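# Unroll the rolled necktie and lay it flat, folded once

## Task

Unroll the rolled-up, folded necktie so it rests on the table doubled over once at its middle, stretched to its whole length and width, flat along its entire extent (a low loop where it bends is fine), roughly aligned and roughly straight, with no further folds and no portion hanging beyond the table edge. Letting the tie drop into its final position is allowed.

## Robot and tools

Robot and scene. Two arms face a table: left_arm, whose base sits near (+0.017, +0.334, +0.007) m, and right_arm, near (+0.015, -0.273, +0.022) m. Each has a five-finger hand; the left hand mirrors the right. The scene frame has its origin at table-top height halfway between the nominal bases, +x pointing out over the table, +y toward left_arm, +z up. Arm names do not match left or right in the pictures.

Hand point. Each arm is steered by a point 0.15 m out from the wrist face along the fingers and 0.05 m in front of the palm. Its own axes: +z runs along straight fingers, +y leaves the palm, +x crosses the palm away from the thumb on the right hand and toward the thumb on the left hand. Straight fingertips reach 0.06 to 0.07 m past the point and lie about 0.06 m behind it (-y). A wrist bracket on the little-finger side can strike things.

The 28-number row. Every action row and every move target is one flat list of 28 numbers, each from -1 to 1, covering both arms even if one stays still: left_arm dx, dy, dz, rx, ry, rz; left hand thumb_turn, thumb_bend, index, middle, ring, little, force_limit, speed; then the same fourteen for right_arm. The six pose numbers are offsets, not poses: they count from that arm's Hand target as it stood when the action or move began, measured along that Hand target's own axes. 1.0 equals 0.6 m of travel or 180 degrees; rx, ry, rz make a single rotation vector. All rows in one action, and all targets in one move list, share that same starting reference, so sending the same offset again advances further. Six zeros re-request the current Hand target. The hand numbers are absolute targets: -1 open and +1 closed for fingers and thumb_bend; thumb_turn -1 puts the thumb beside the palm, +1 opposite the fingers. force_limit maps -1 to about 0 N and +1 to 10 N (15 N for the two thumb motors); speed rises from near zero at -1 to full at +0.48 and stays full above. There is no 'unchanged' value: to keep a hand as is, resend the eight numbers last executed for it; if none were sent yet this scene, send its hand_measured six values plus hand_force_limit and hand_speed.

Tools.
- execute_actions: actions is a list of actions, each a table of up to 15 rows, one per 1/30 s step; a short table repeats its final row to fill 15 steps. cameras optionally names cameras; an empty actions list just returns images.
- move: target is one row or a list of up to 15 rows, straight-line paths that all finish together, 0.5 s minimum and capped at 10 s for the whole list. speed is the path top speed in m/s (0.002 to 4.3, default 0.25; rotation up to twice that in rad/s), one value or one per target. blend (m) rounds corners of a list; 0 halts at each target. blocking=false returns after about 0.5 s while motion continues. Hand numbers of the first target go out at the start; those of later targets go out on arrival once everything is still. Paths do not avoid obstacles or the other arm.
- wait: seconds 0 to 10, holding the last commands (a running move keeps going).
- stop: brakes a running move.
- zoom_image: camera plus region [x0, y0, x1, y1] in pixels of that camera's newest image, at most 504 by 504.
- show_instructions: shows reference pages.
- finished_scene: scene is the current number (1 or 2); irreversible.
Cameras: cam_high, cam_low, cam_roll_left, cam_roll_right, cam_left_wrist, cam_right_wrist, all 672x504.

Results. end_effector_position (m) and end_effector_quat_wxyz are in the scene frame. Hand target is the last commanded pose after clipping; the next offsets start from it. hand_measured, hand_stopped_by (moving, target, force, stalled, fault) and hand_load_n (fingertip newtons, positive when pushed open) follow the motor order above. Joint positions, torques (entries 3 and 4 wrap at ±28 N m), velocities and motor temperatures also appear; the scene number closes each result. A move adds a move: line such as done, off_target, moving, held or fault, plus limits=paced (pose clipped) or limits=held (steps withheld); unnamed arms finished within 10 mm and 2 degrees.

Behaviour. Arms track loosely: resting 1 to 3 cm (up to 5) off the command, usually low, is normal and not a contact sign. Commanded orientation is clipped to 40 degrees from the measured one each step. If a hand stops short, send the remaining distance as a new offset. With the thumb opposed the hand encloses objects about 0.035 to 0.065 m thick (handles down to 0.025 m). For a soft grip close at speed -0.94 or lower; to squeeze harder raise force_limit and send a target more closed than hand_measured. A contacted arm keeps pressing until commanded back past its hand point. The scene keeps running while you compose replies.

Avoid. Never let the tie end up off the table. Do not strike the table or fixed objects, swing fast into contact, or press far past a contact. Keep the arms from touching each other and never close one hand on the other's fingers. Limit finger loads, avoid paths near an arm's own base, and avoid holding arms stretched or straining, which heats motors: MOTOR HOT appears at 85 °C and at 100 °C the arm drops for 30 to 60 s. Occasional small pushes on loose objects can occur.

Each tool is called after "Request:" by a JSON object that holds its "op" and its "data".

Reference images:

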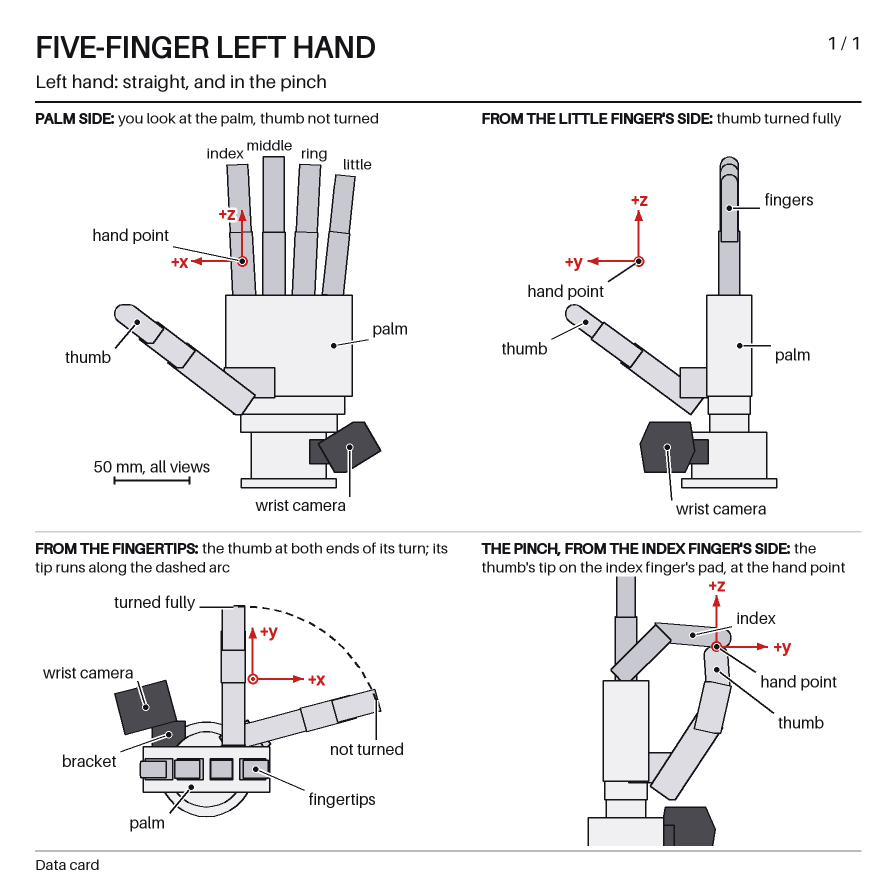

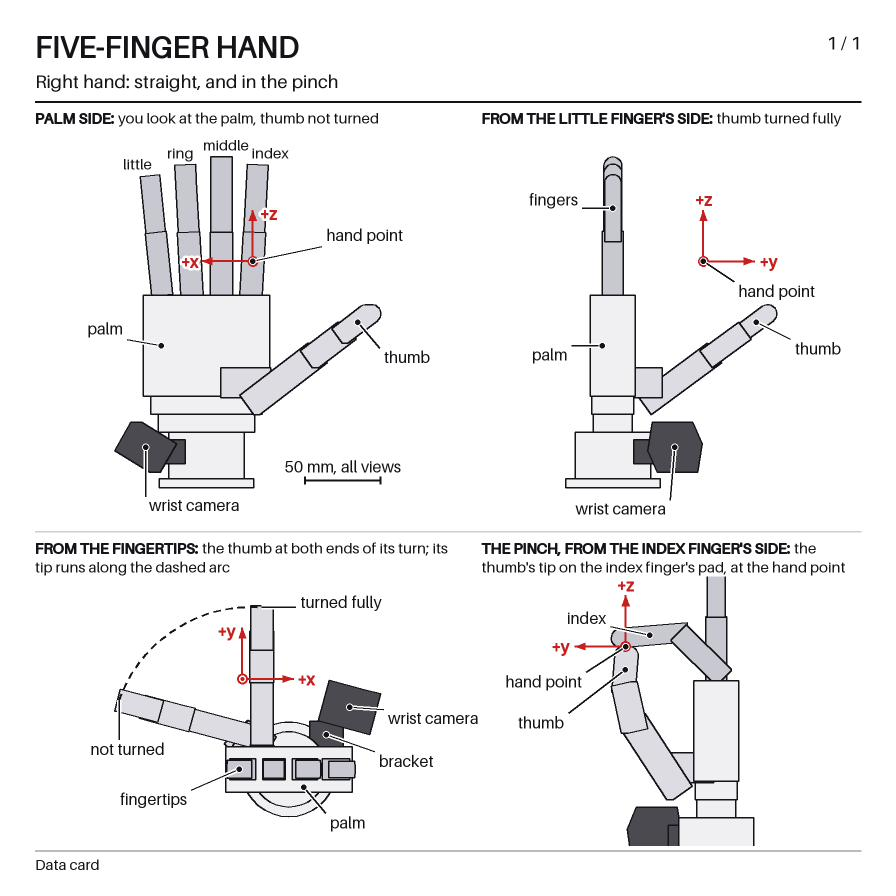

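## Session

Request:
{"op": "execute_actions", "data": {"actions": []}}

Scene clock: 0.00 s.
left_arm: end_effector_position=(+0.9631, +0.2341, +0.1870) hand_measured=(-1.000, -1.000, -1.000, -1.000, -1.000, -1.000) hand_load_n=(+0.0, +0.0, +0.0, -0.5, +0.0, +0.0) hand_stopped_by=(target, target, target, target, target, target) hand_force_limit=0.00 hand_speed=-0.80 end_effector_quat_wxyz=(-0.303, +0.674, -0.407, +0.537) | right_arm: end_effector_position=(+0.8589, -0.1475, +0.1508) hand_measured=(-1.000, -1.000, -1.000, -1.000, -1.000, -1.000) hand_load_n=(+0.0, +0.0, +0.0, +0.0, +0.0, +0.0) hand_stopped_by=(target, target, target, target, target, target) hand_force_limit=0.00 hand_speed=-0.80 end_effector_quat_wxyz=(-0.536, +0.684, -0.207, +0.451)
Joint positions: left_arm=[-0.053 2.301 2.072 -0.014 -0.019 -0.519] | right_arm=[0.043 2.162 1.594 0.544 -0.553 -0.418]
Joint velocities: within noise
Joint torques (N m): no reading
Motor temperatures (°C): left_arm=[26 35 27 23 24 24] | right_arm=[24 32 22 24 22 22]
Heat: left arm: hottest shoulder 35 °C; right arm: hottest shoulder 32 °C.
Hand target: left_arm +0.9680, +0.2338, +0.1865; -0.304, +0.672, -0.405, +0.540 | right_arm +0.8648, -0.1474, +0.1593; -0.538, +0.679, -0.201, +0.457
camera_calibration:
cam_left_wrist: T_world_to_cam=[[0.256032, 0.206756, 0.944298, -0.466476], [-0.481242, -0.819939, 0.310009, 0.59646], [0.838364, -0.533808, -0.110431, -0.547447], [0, 0, 0, 1]] pos_world=[0.865434, 0.293276, 0.195129]
cam_right_wrist: T_world_to_cam=[[0.363309, -0.50989, -0.779756, -0.266387], [-0.810102, 0.24048, -0.5347, 0.805201], [0.460154, 0.825943, -0.325694, -0.107024], [0, 0, 0, 1]] pos_world=[0.798323, -0.241068, 0.187967]

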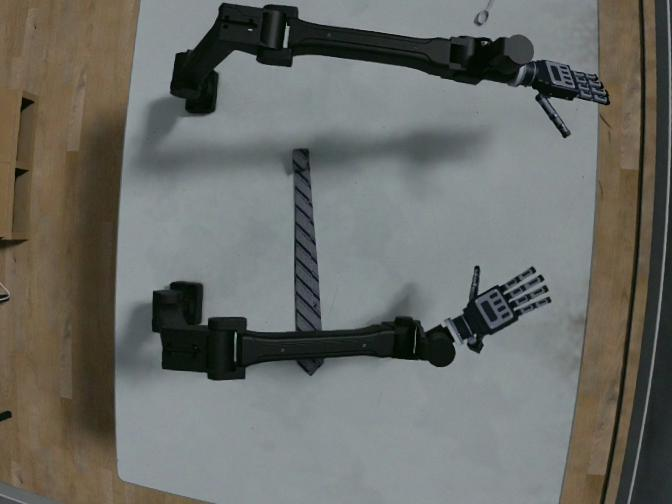

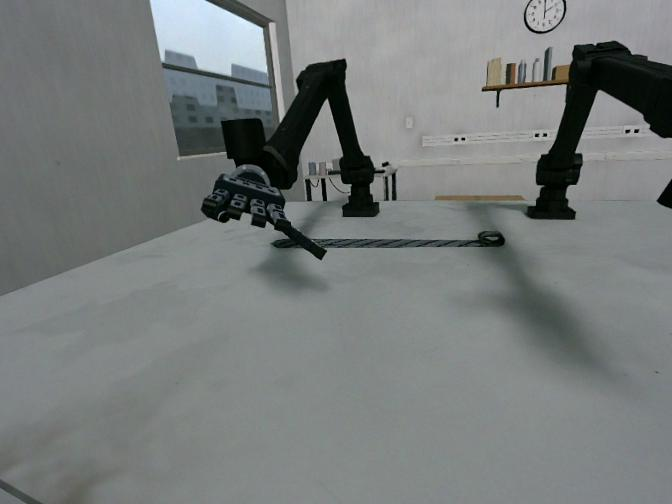

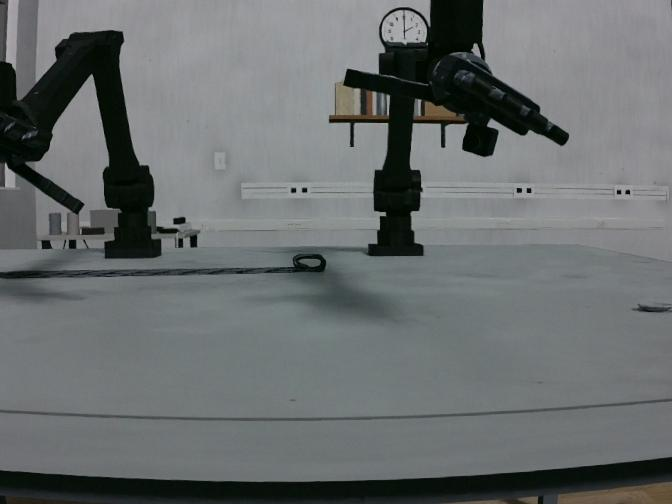

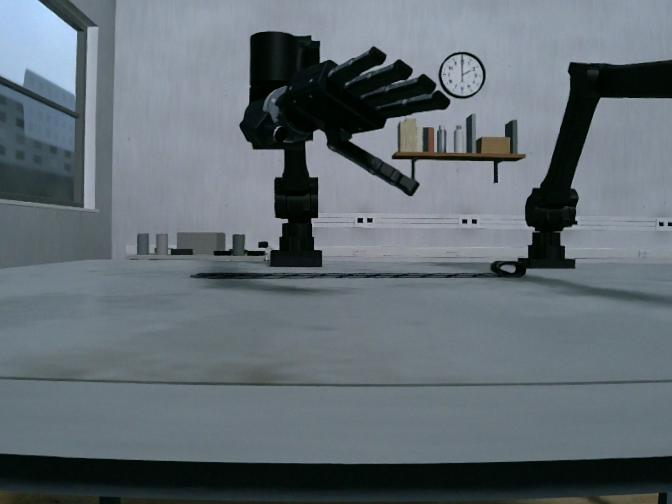

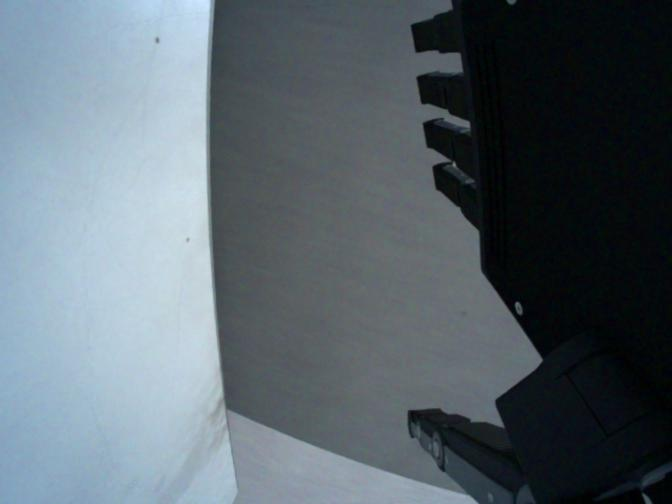

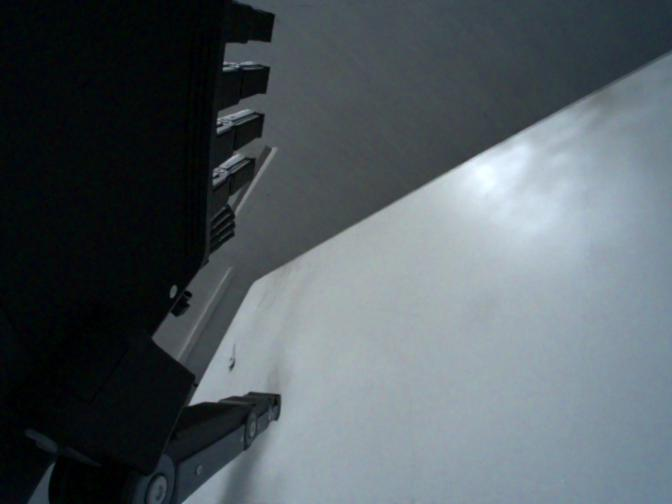

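Request:
{"op": "zoom_image", "data": {"camera": "cam_roll_left", "region": [260, 230, 360, 300]}}

Request:
{"op": "zoom_image", "data": {"camera": "cam_roll_right", "region": [460, 235, 560, 305]}}

Request:
{"op": "zoom_image", "data": {"camera": "cam_high", "region": [260, 130, 360, 230]}}

Scaled by 5.040 from the camera's 672x504 image, which has a finer 960x720 frame.

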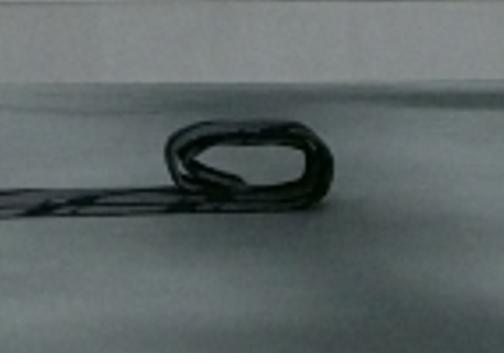

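Scaled by 5.040 from the camera's 672x504 image, which has a finer 960x720 frame.

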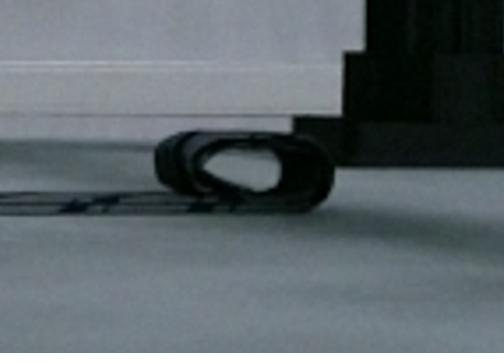

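Scaled by 5.040 from the camera's 672x504 image, which has a finer 960x720 frame.

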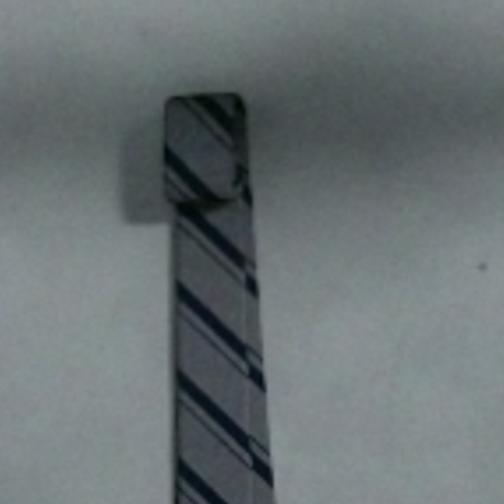

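Request:
{"op": "move", "data": {"target": [[0.1545,0.1975,-0.8577,-0.375,-0.2547,0.2395,1,-1,0,1,1,1,0,0,0,0,0,0,0,0,-1,-1,-1,-1,-1,-1,0,-0.8],[-0.02,0.4568,-0.8358,-0.375,-0.2547,0.2395,1,-1,0,1,1,1,0,0,0,0,0,0,0,0,-1,-1,-1,-1,-1,-1,0,-0.8]], "cameras": ["all"]}}

Request:
{"op": "zoom_image", "data": {"camera": "cam_roll_left", "region": [260, 210, 380, 300]}}

Request:
{"op": "zoom_image", "data": {"camera": "cam_roll_right", "region": [450, 210, 570, 300]}}

Request:
{"op": "zoom_image", "data": {"camera": "cam_high", "region": [260, 120, 360, 220]}}

Scene clock: 27.80 s.
left_arm: end_effector_position=(+0.4220, +0.1278, +0.0733) hand_measured=(+1.000, -1.000, +0.000, +1.000, +1.000, +1.000) hand_load_n=(+0.0, +0.0, +0.0, +0.0, +0.0, +0.0) hand_stopped_by=(target, target, target, target, target, target) hand_force_limit=0.00 hand_speed=0.00 end_effector_quat_wxyz=(-0.184, +0.681, -0.685, -0.180) | right_arm: end_effector_position=(+0.8589, -0.1475, +0.1508) hand_measured=(-1.000, -1.000, -1.000, -1.000, -1.000, -1.000) hand_load_n=(+0.0, +0.0, +0.0, +0.5, +0.0, +0.0) hand_stopped_by=(target, target, target, target, target, target) hand_force_limit=0.00 hand_speed=-0.80 end_effector_quat_wxyz=(-0.536, +0.684, -0.207, +0.451)
Joint positions: left_arm=[-0.54 1.897 1.504 -1.458 -0.445 -0.594] | right_arm=[0.043 2.162 1.594 0.544 -0.553 -0.418]
Joint torques (N m): left_arm=[-0.21 -16.15 6.22 -0.31 -0.34 -0.01] | right_arm=[1.08 -19.14 8.83 2.43 0.03 -0.08]
Motor temperatures (°C): left_arm=[26 38 32 23 24 24] | right_arm=[24 33 24 24 22 22]
Heat: left arm: hottest shoulder 38 °C; right arm: hottest shoulder 33 °C.
Hand target: left_arm +0.4202, +0.1254, +0.0651; -0.184, +0.683, -0.683, -0.183 | right_arm +0.8648, -0.1474, +0.1593; -0.538, +0.679, -0.201, +0.457
Off the commanded pose: left_arm 0.009 m, 0 deg | right_arm 0.010 m, 1 deg.
move: done
camera_calibration:
cam_left_wrist: T_world_to_cam=[[0.954527, -0.253449, -0.156974, -0.3537], [-0.250103, -0.967349, 0.0410481, 0.225215], [-0.162252, 0.0000782275, -0.986749, 0.255136], [0, 0, 0, 1]] pos_world=[0.43534, 0.128197, 0.186988]
cam_right_wrist: T_world_to_cam=[[0.363309, -0.50989, -0.779756, -0.266387], [-0.810102, 0.24048, -0.5347, 0.805201], [0.460154, 0.825943, -0.325694, -0.107024], [0, 0, 0, 1]] pos_world=[0.798323, -0.241068, 0.187967]

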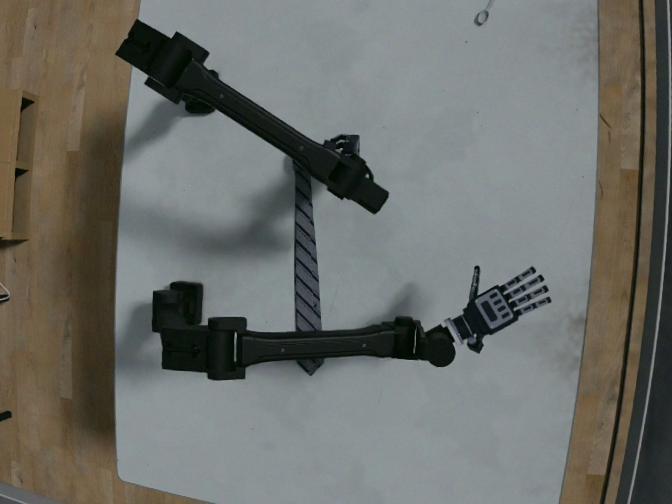

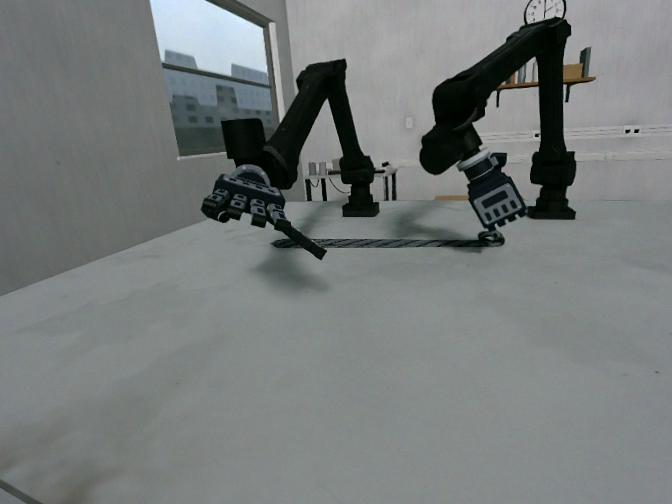

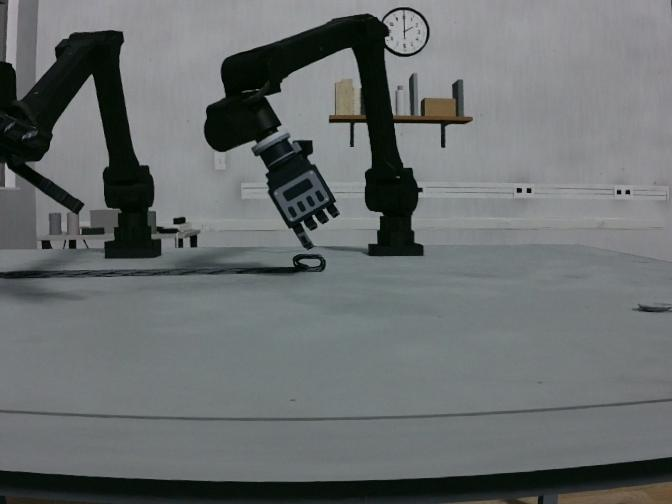

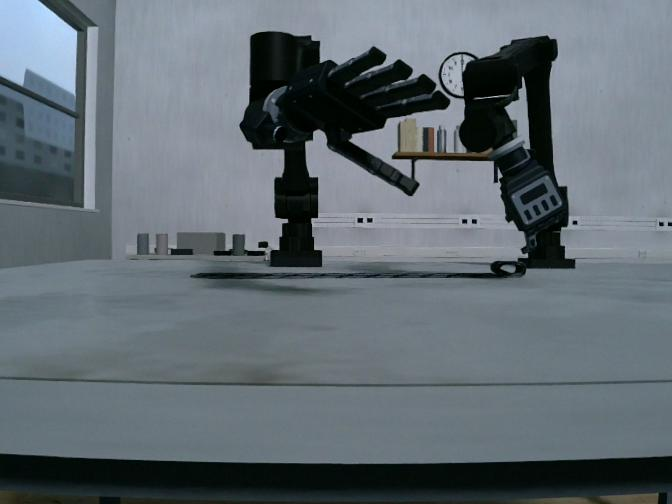

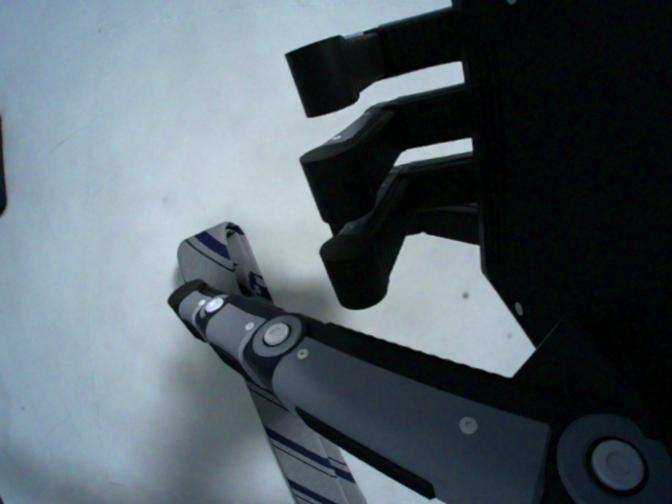

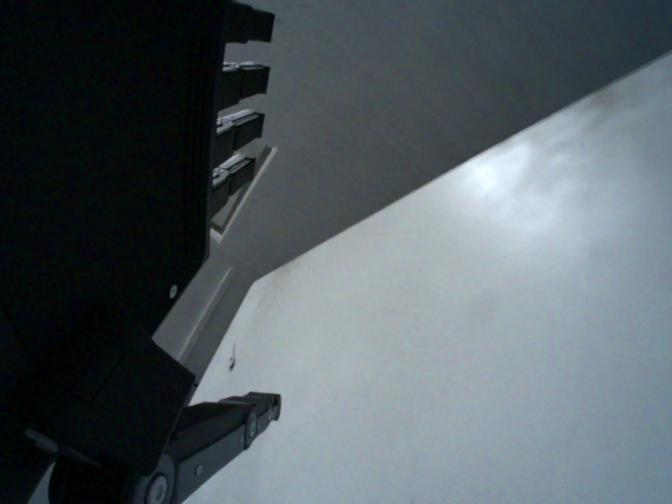

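Scaled by 4.200 from the camera's 672x504 image, which has a finer 960x720 frame.

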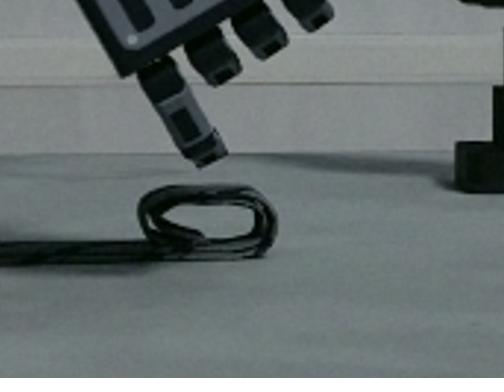

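Scaled by 4.200 from the camera's 672x504 image, which has a finer 960x720 frame.

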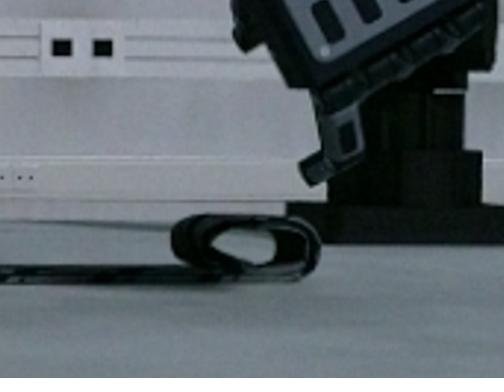

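Scaled by 5.040 from the camera's 672x504 image, which has a finer 960x720 frame.

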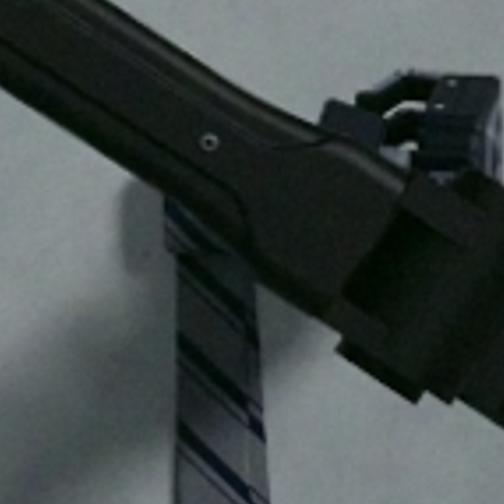

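Request:
{"op": "move", "data": {"target": [0.021,0.06,0.0515,0,0,0,1,-1,0,1,1,1,0,0,0,0,0,0,0,0,-1,-1,-1,-1,-1,-1,0,-0.8], "speed": 0.15, "cameras": ["cam_roll_left","cam_roll_right","cam_left_wrist"]}}

Request:
{"op": "zoom_image", "data": {"camera": "cam_roll_left", "region": [260, 210, 380, 300]}}

Request:
{"op": "zoom_image", "data": {"camera": "cam_roll_right", "region": [450, 210, 570, 300]}}

Scene clock: 39.57 s.
left_arm: end_effector_position=(+0.3872, +0.1350, +0.0305) hand_measured=(+1.000, -1.000, +0.000, +1.000, +1.000, +1.000) hand_load_n=(+0.5, +0.0, +0.0, +0.0, +0.0, +0.0) hand_stopped_by=(target, target, target, target, target, target) hand_force_limit=0.00 hand_speed=0.00 end_effector_quat_wxyz=(-0.181, +0.681, -0.684, -0.191) | right_arm: end_effector_position=(+0.8589, -0.1475, +0.1508) hand_measured=(-1.000, -1.000, -1.000, -1.000, -1.000, -1.000) hand_load_n=(-0.5, +0.0, +0.0, +0.0, +0.0, +0.0) hand_stopped_by=(target, target, target, target, target, target) hand_force_limit=0.00 hand_speed=-0.80 end_effector_quat_wxyz=(-0.536, +0.684, -0.207, +0.451)
Joint positions: left_arm=[-0.562 1.887 1.356 -1.354 -0.437 -0.624] | right_arm=[0.043 2.162 1.594 0.544 -0.553 -0.418]
Joint torques (N m): left_arm=[-0.79 -17.14 5.39 -0.39 -0.31 -0.01] | right_arm=[1.08 -19.08 8.85 2.4 0.03 -0.08]
Heat: left arm: hottest shoulder 37 °C; right arm: hottest shoulder 34 °C.
Hand target: left_arm +0.3841, +0.1300, +0.0318; -0.184, +0.683, -0.683, -0.183 | right_arm +0.8648, -0.1474, +0.1593; -0.538, +0.679, -0.201, +0.457
Off the commanded pose: left_arm 0.006 m, 1 deg | right_arm 0.010 m, 1 deg.
move: done
camera_calibration:
cam_left_wrist: T_world_to_cam=[[0.953142, -0.24484, -0.177691, -0.325359], [-0.242677, -0.969506, 0.0341509, 0.22288], [-0.180634, 0.0105709, -0.983494, 0.212872], [0, 0, 0, 1]] pos_world=[0.402653, 0.134172, 0.143933]
Images, in order (width x height): cam_roll_left 672x504, cam_roll_right 672x504, cam_left_wrist 672x504.

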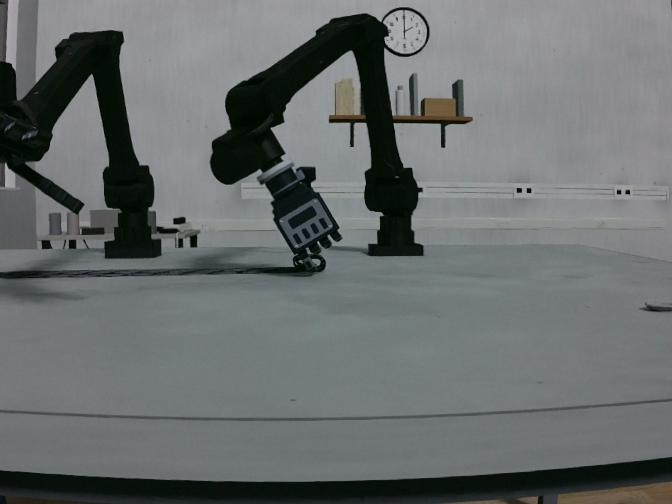

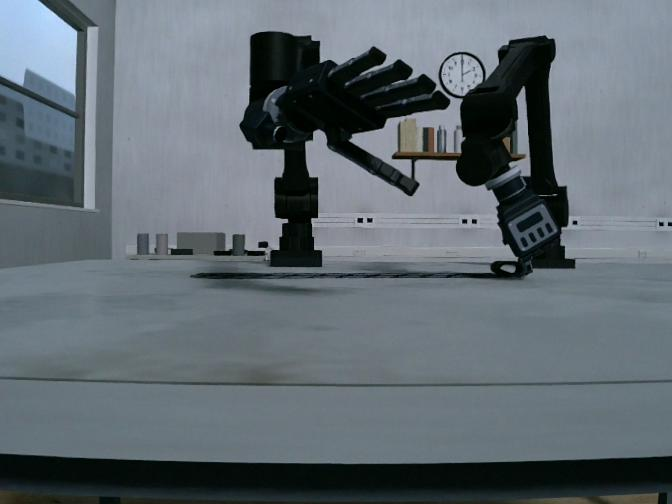

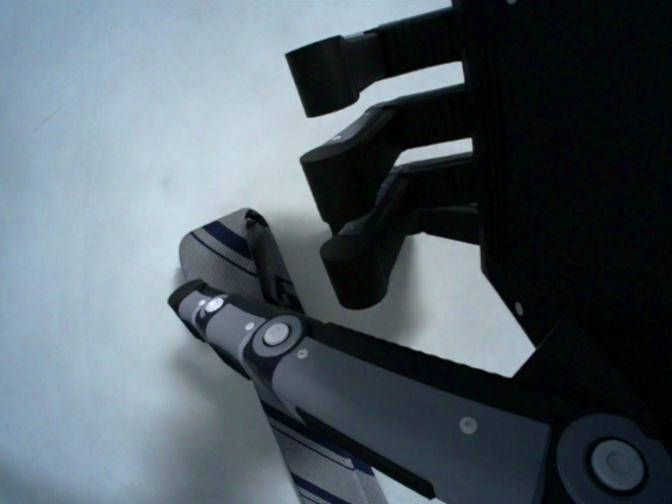

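Scaled by 4.200 from the camera's 672x504 image, which has a finer 960x720 frame.

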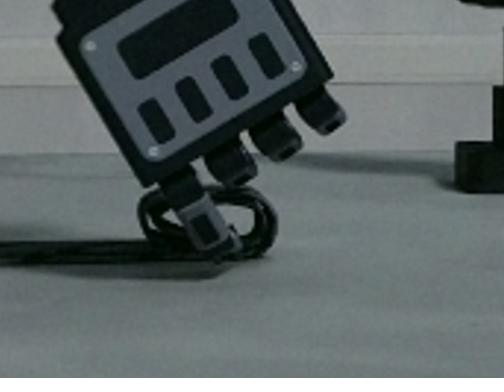

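Scaled by 4.200 from the camera's 672x504 image, which has a finer 960x720 frame.

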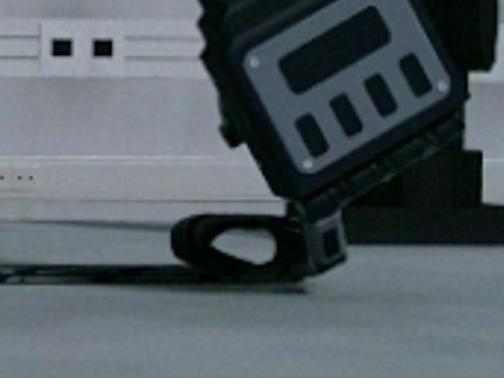

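Request:
{"op": "move", "data": {"target": [0.002,0.115,-0.007,0,0,0,1,-1,0,1,1,1,0,0,0,0,0,0,0,0,-1,-1,-1,-1,-1,-1,0,-0.8], "speed": 0.1, "cameras": ["cam_roll_left","cam_roll_right","cam_left_wrist"]}}

Request:
{"op": "zoom_image", "data": {"camera": "cam_roll_left", "region": [260, 210, 380, 300]}}

Request:
{"op": "zoom_image", "data": {"camera": "cam_roll_right", "region": [450, 210, 570, 300]}}

Scene clock: 47.03 s.
left_arm: end_effector_position=(+0.3194, +0.1297, +0.0352) hand_measured=(+1.000, -1.000, +0.000, +1.000, +1.000, +1.000) hand_load_n=(+0.0, +0.0, +0.0, +0.5, +0.0, +0.0) hand_stopped_by=(target, target, target, target, target, target) hand_force_limit=0.00 hand_speed=0.00 end_effector_quat_wxyz=(-0.181, +0.681, -0.684, -0.189) | right_arm: end_effector_position=(+0.8589, -0.1475, +0.1508) hand_measured=(-1.000, -1.000, -1.000, -1.000, -1.000, -1.000) hand_load_n=(+0.0, +0.0, +0.0, +0.0, +0.0, +0.0) hand_stopped_by=(target, target, target, target, target, target) hand_force_limit=0.00 hand_speed=-0.80 end_effector_quat_wxyz=(-0.536, +0.684, -0.207, +0.451)
Joint positions: left_arm=[-0.651 1.766 1.189 -1.341 -0.409 -0.716] | right_arm=[0.043 2.162 1.594 0.544 -0.553 -0.418]
Joint torques (N m): left_arm=[-0.67 -14.92 4.98 -0.46 -0.27 0] | right_arm=[1.14 -19.14 8.83 2.4 0.02 -0.08]
Heat: left arm: hottest shoulder 37 °C; right arm: hottest shoulder 34 °C.
Hand target: left_arm +0.3152, +0.1269, +0.0349; -0.184, +0.683, -0.683, -0.183 | right_arm +0.8648, -0.1474, +0.1593; -0.538, +0.679, -0.201, +0.457
Off the commanded pose: left_arm 0.005 m, 1 deg | right_arm 0.010 m, 1 deg.
move: done
camera_calibration:
cam_left_wrist: T_world_to_cam=[[0.953687, -0.24606, -0.173021, -0.261491], [-0.243698, -0.969216, 0.0351052, 0.201289], [-0.176333, 0.00868557, -0.984292, 0.204242], [0, 0, 0, 1]] pos_world=[0.334449, 0.128976, 0.148724]
Images, in order (width x height): cam_roll_left 672x504, cam_roll_right 672x504, cam_left_wrist 672x504.

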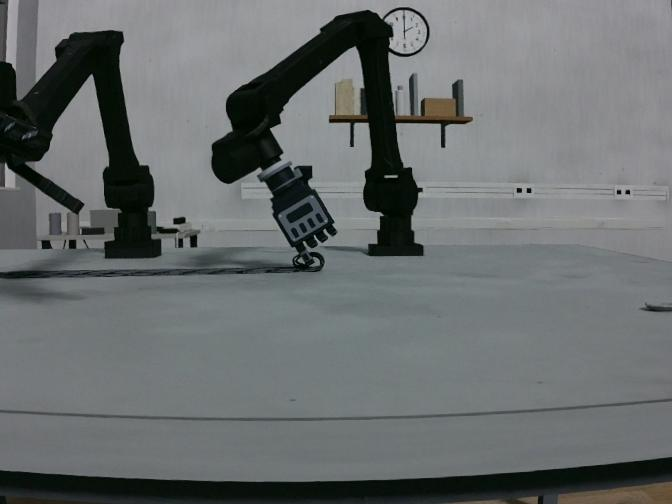

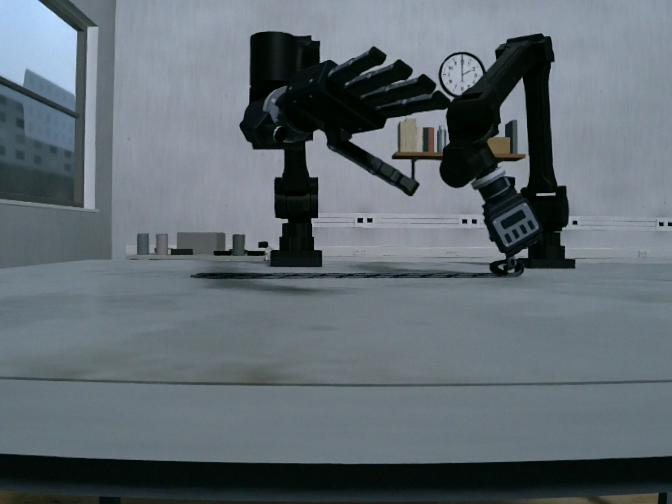

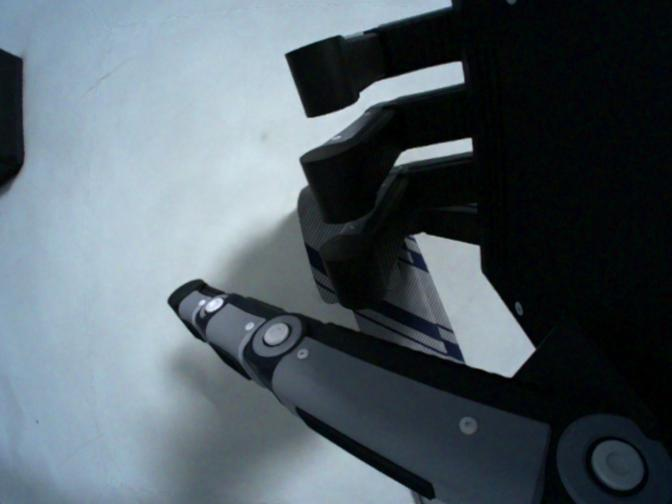

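Scaled by 4.200 from the camera's 672x504 image, which has a finer 960x720 frame.

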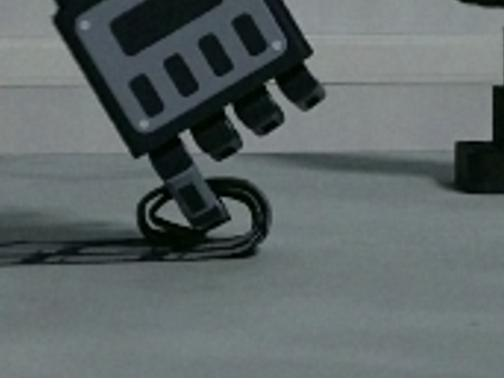

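Scaled by 4.200 from the camera's 672x504 image, which has a finer 960x720 frame.

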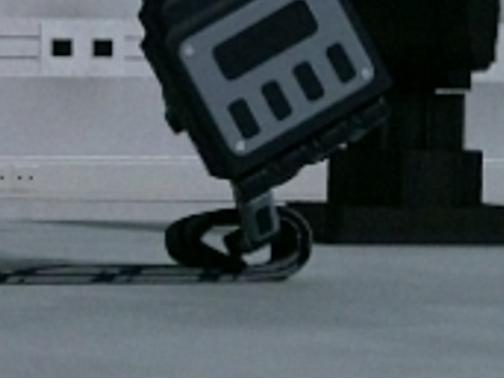

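Request:
{"op": "move", "data": {"target": [-0.345,0.055,0.203,0,0,0,1,-1,0,1,1,1,0,0,0,0,0,0,0,0,-1,-1,-1,-1,-1,-1,0,-0.8], "speed": 0.08, "cameras": ["cam_roll_left","cam_roll_right","cam_high"]}}

Request:
{"op": "zoom_image", "data": {"camera": "cam_high", "region": [250, 90, 350, 190]}}

Request:
{"op": "zoom_image", "data": {"camera": "cam_roll_left", "region": [330, 210, 450, 300]}}

Scene clock: 55.60 s.
left_arm: end_effector_position=(+0.2867, +0.3629, +0.0339) hand_measured=(+1.000, -1.000, +0.000, +1.000, +1.000, +1.000) hand_load_n=(+0.0, -0.5, +0.0, +0.0, +0.0, +0.0) hand_stopped_by=(target, target, target, target, target, target) hand_force_limit=0.00 hand_speed=0.00 end_effector_quat_wxyz=(-0.184, +0.683, -0.683, -0.183) | right_arm: end_effector_position=(+0.8589, -0.1475, +0.1508) hand_measured=(-1.000, -1.000, -1.000, -1.000, -1.000, -1.000) hand_load_n=(+0.0, +0.0, -0.5, +0.0, +0.0, +0.0) hand_stopped_by=(target, target, target, target, target, target) hand_force_limit=0.00 hand_speed=-0.80 end_effector_quat_wxyz=(-0.536, +0.684, -0.207, +0.451)
Joint positions: left_arm=[-0.129 1.423 0.774 -0.993 -0.521 -0.144] | right_arm=[0.043 2.162 1.594 0.544 -0.553 -0.418]
Joint torques (N m): left_arm=[1.08 -9.64 4.97 0.17 -0.46 0.24] | right_arm=[1.08 -19.08 8.8 2.4 0.02 -0.08]
Heat: left arm: hottest shoulder 37 °C; right arm: hottest shoulder 35 °C.
Hand target: left_arm +0.2823, +0.3671, +0.0331; -0.184, +0.683, -0.683, -0.183 | right_arm +0.8648, -0.1474, +0.1593; -0.538, +0.679, -0.201, +0.457
Off the commanded pose: left_arm 0.006 m, 0 deg | right_arm 0.010 m, 1 deg.
move: done
Images, in order (width x height): cam_high 672x504, cam_roll_left 672x504, cam_roll_right 672x504.

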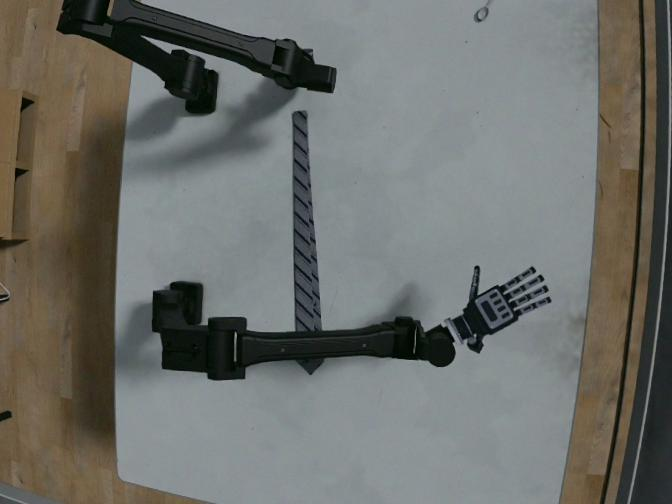

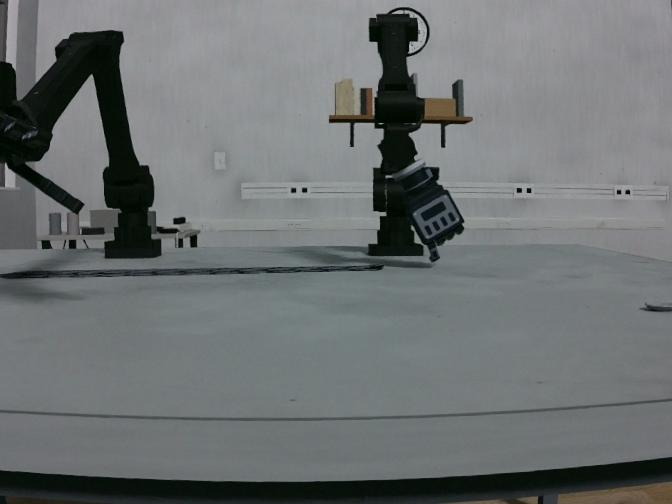

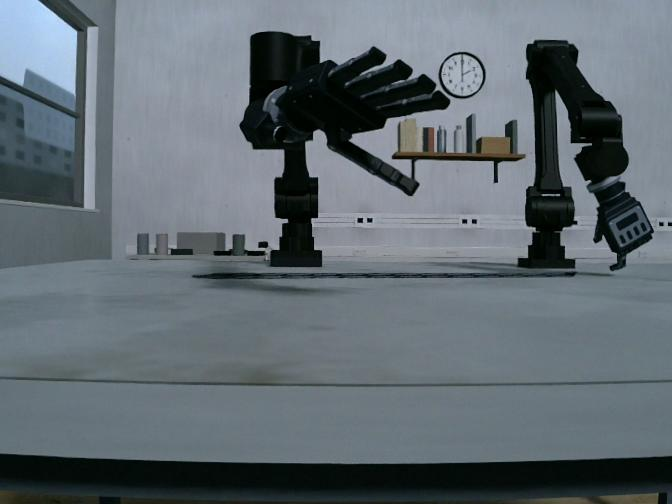

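Scaled by 5.040 from the camera's 672x504 image, which has a finer 960x720 frame.

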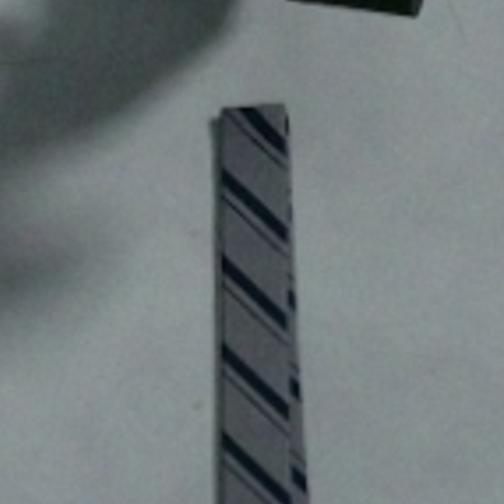

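Scaled by 4.200 from the camera's 672x504 image, which has a finer 960x720 frame.

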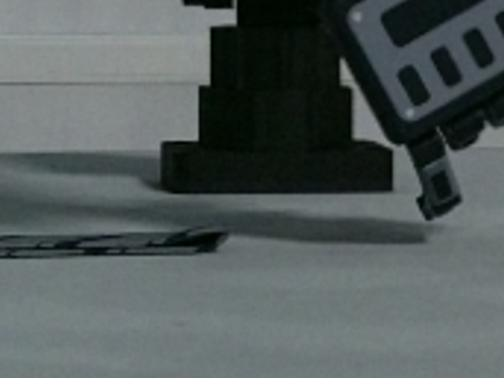

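Request:
{"op": "zoom_image", "data": {"camera": "cam_roll_right", "region": [520, 250, 590, 290]}}

Request:
{"op": "zoom_image", "data": {"camera": "cam_roll_left", "region": [330, 250, 400, 290]}}

Scaled by 7.200 from the camera's 672x504 image, which has a finer 960x720 frame.

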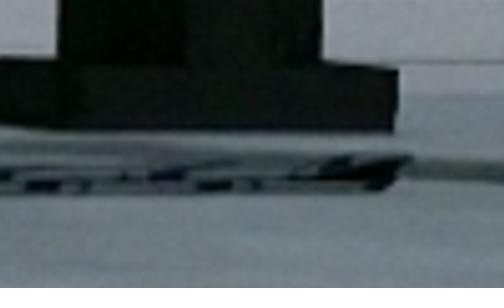

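Scaled by 7.200 from the camera's 672x504 image, which has a finer 960x720 frame.

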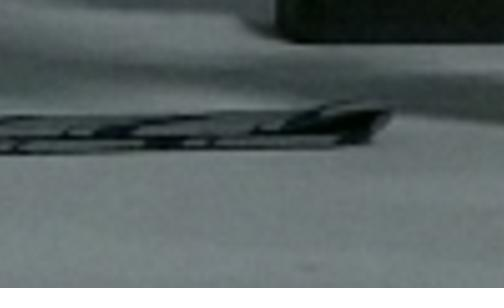

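Request:
{"op": "finished_scene", "data": {"scene": 2}}

The scene is finished: the task was done.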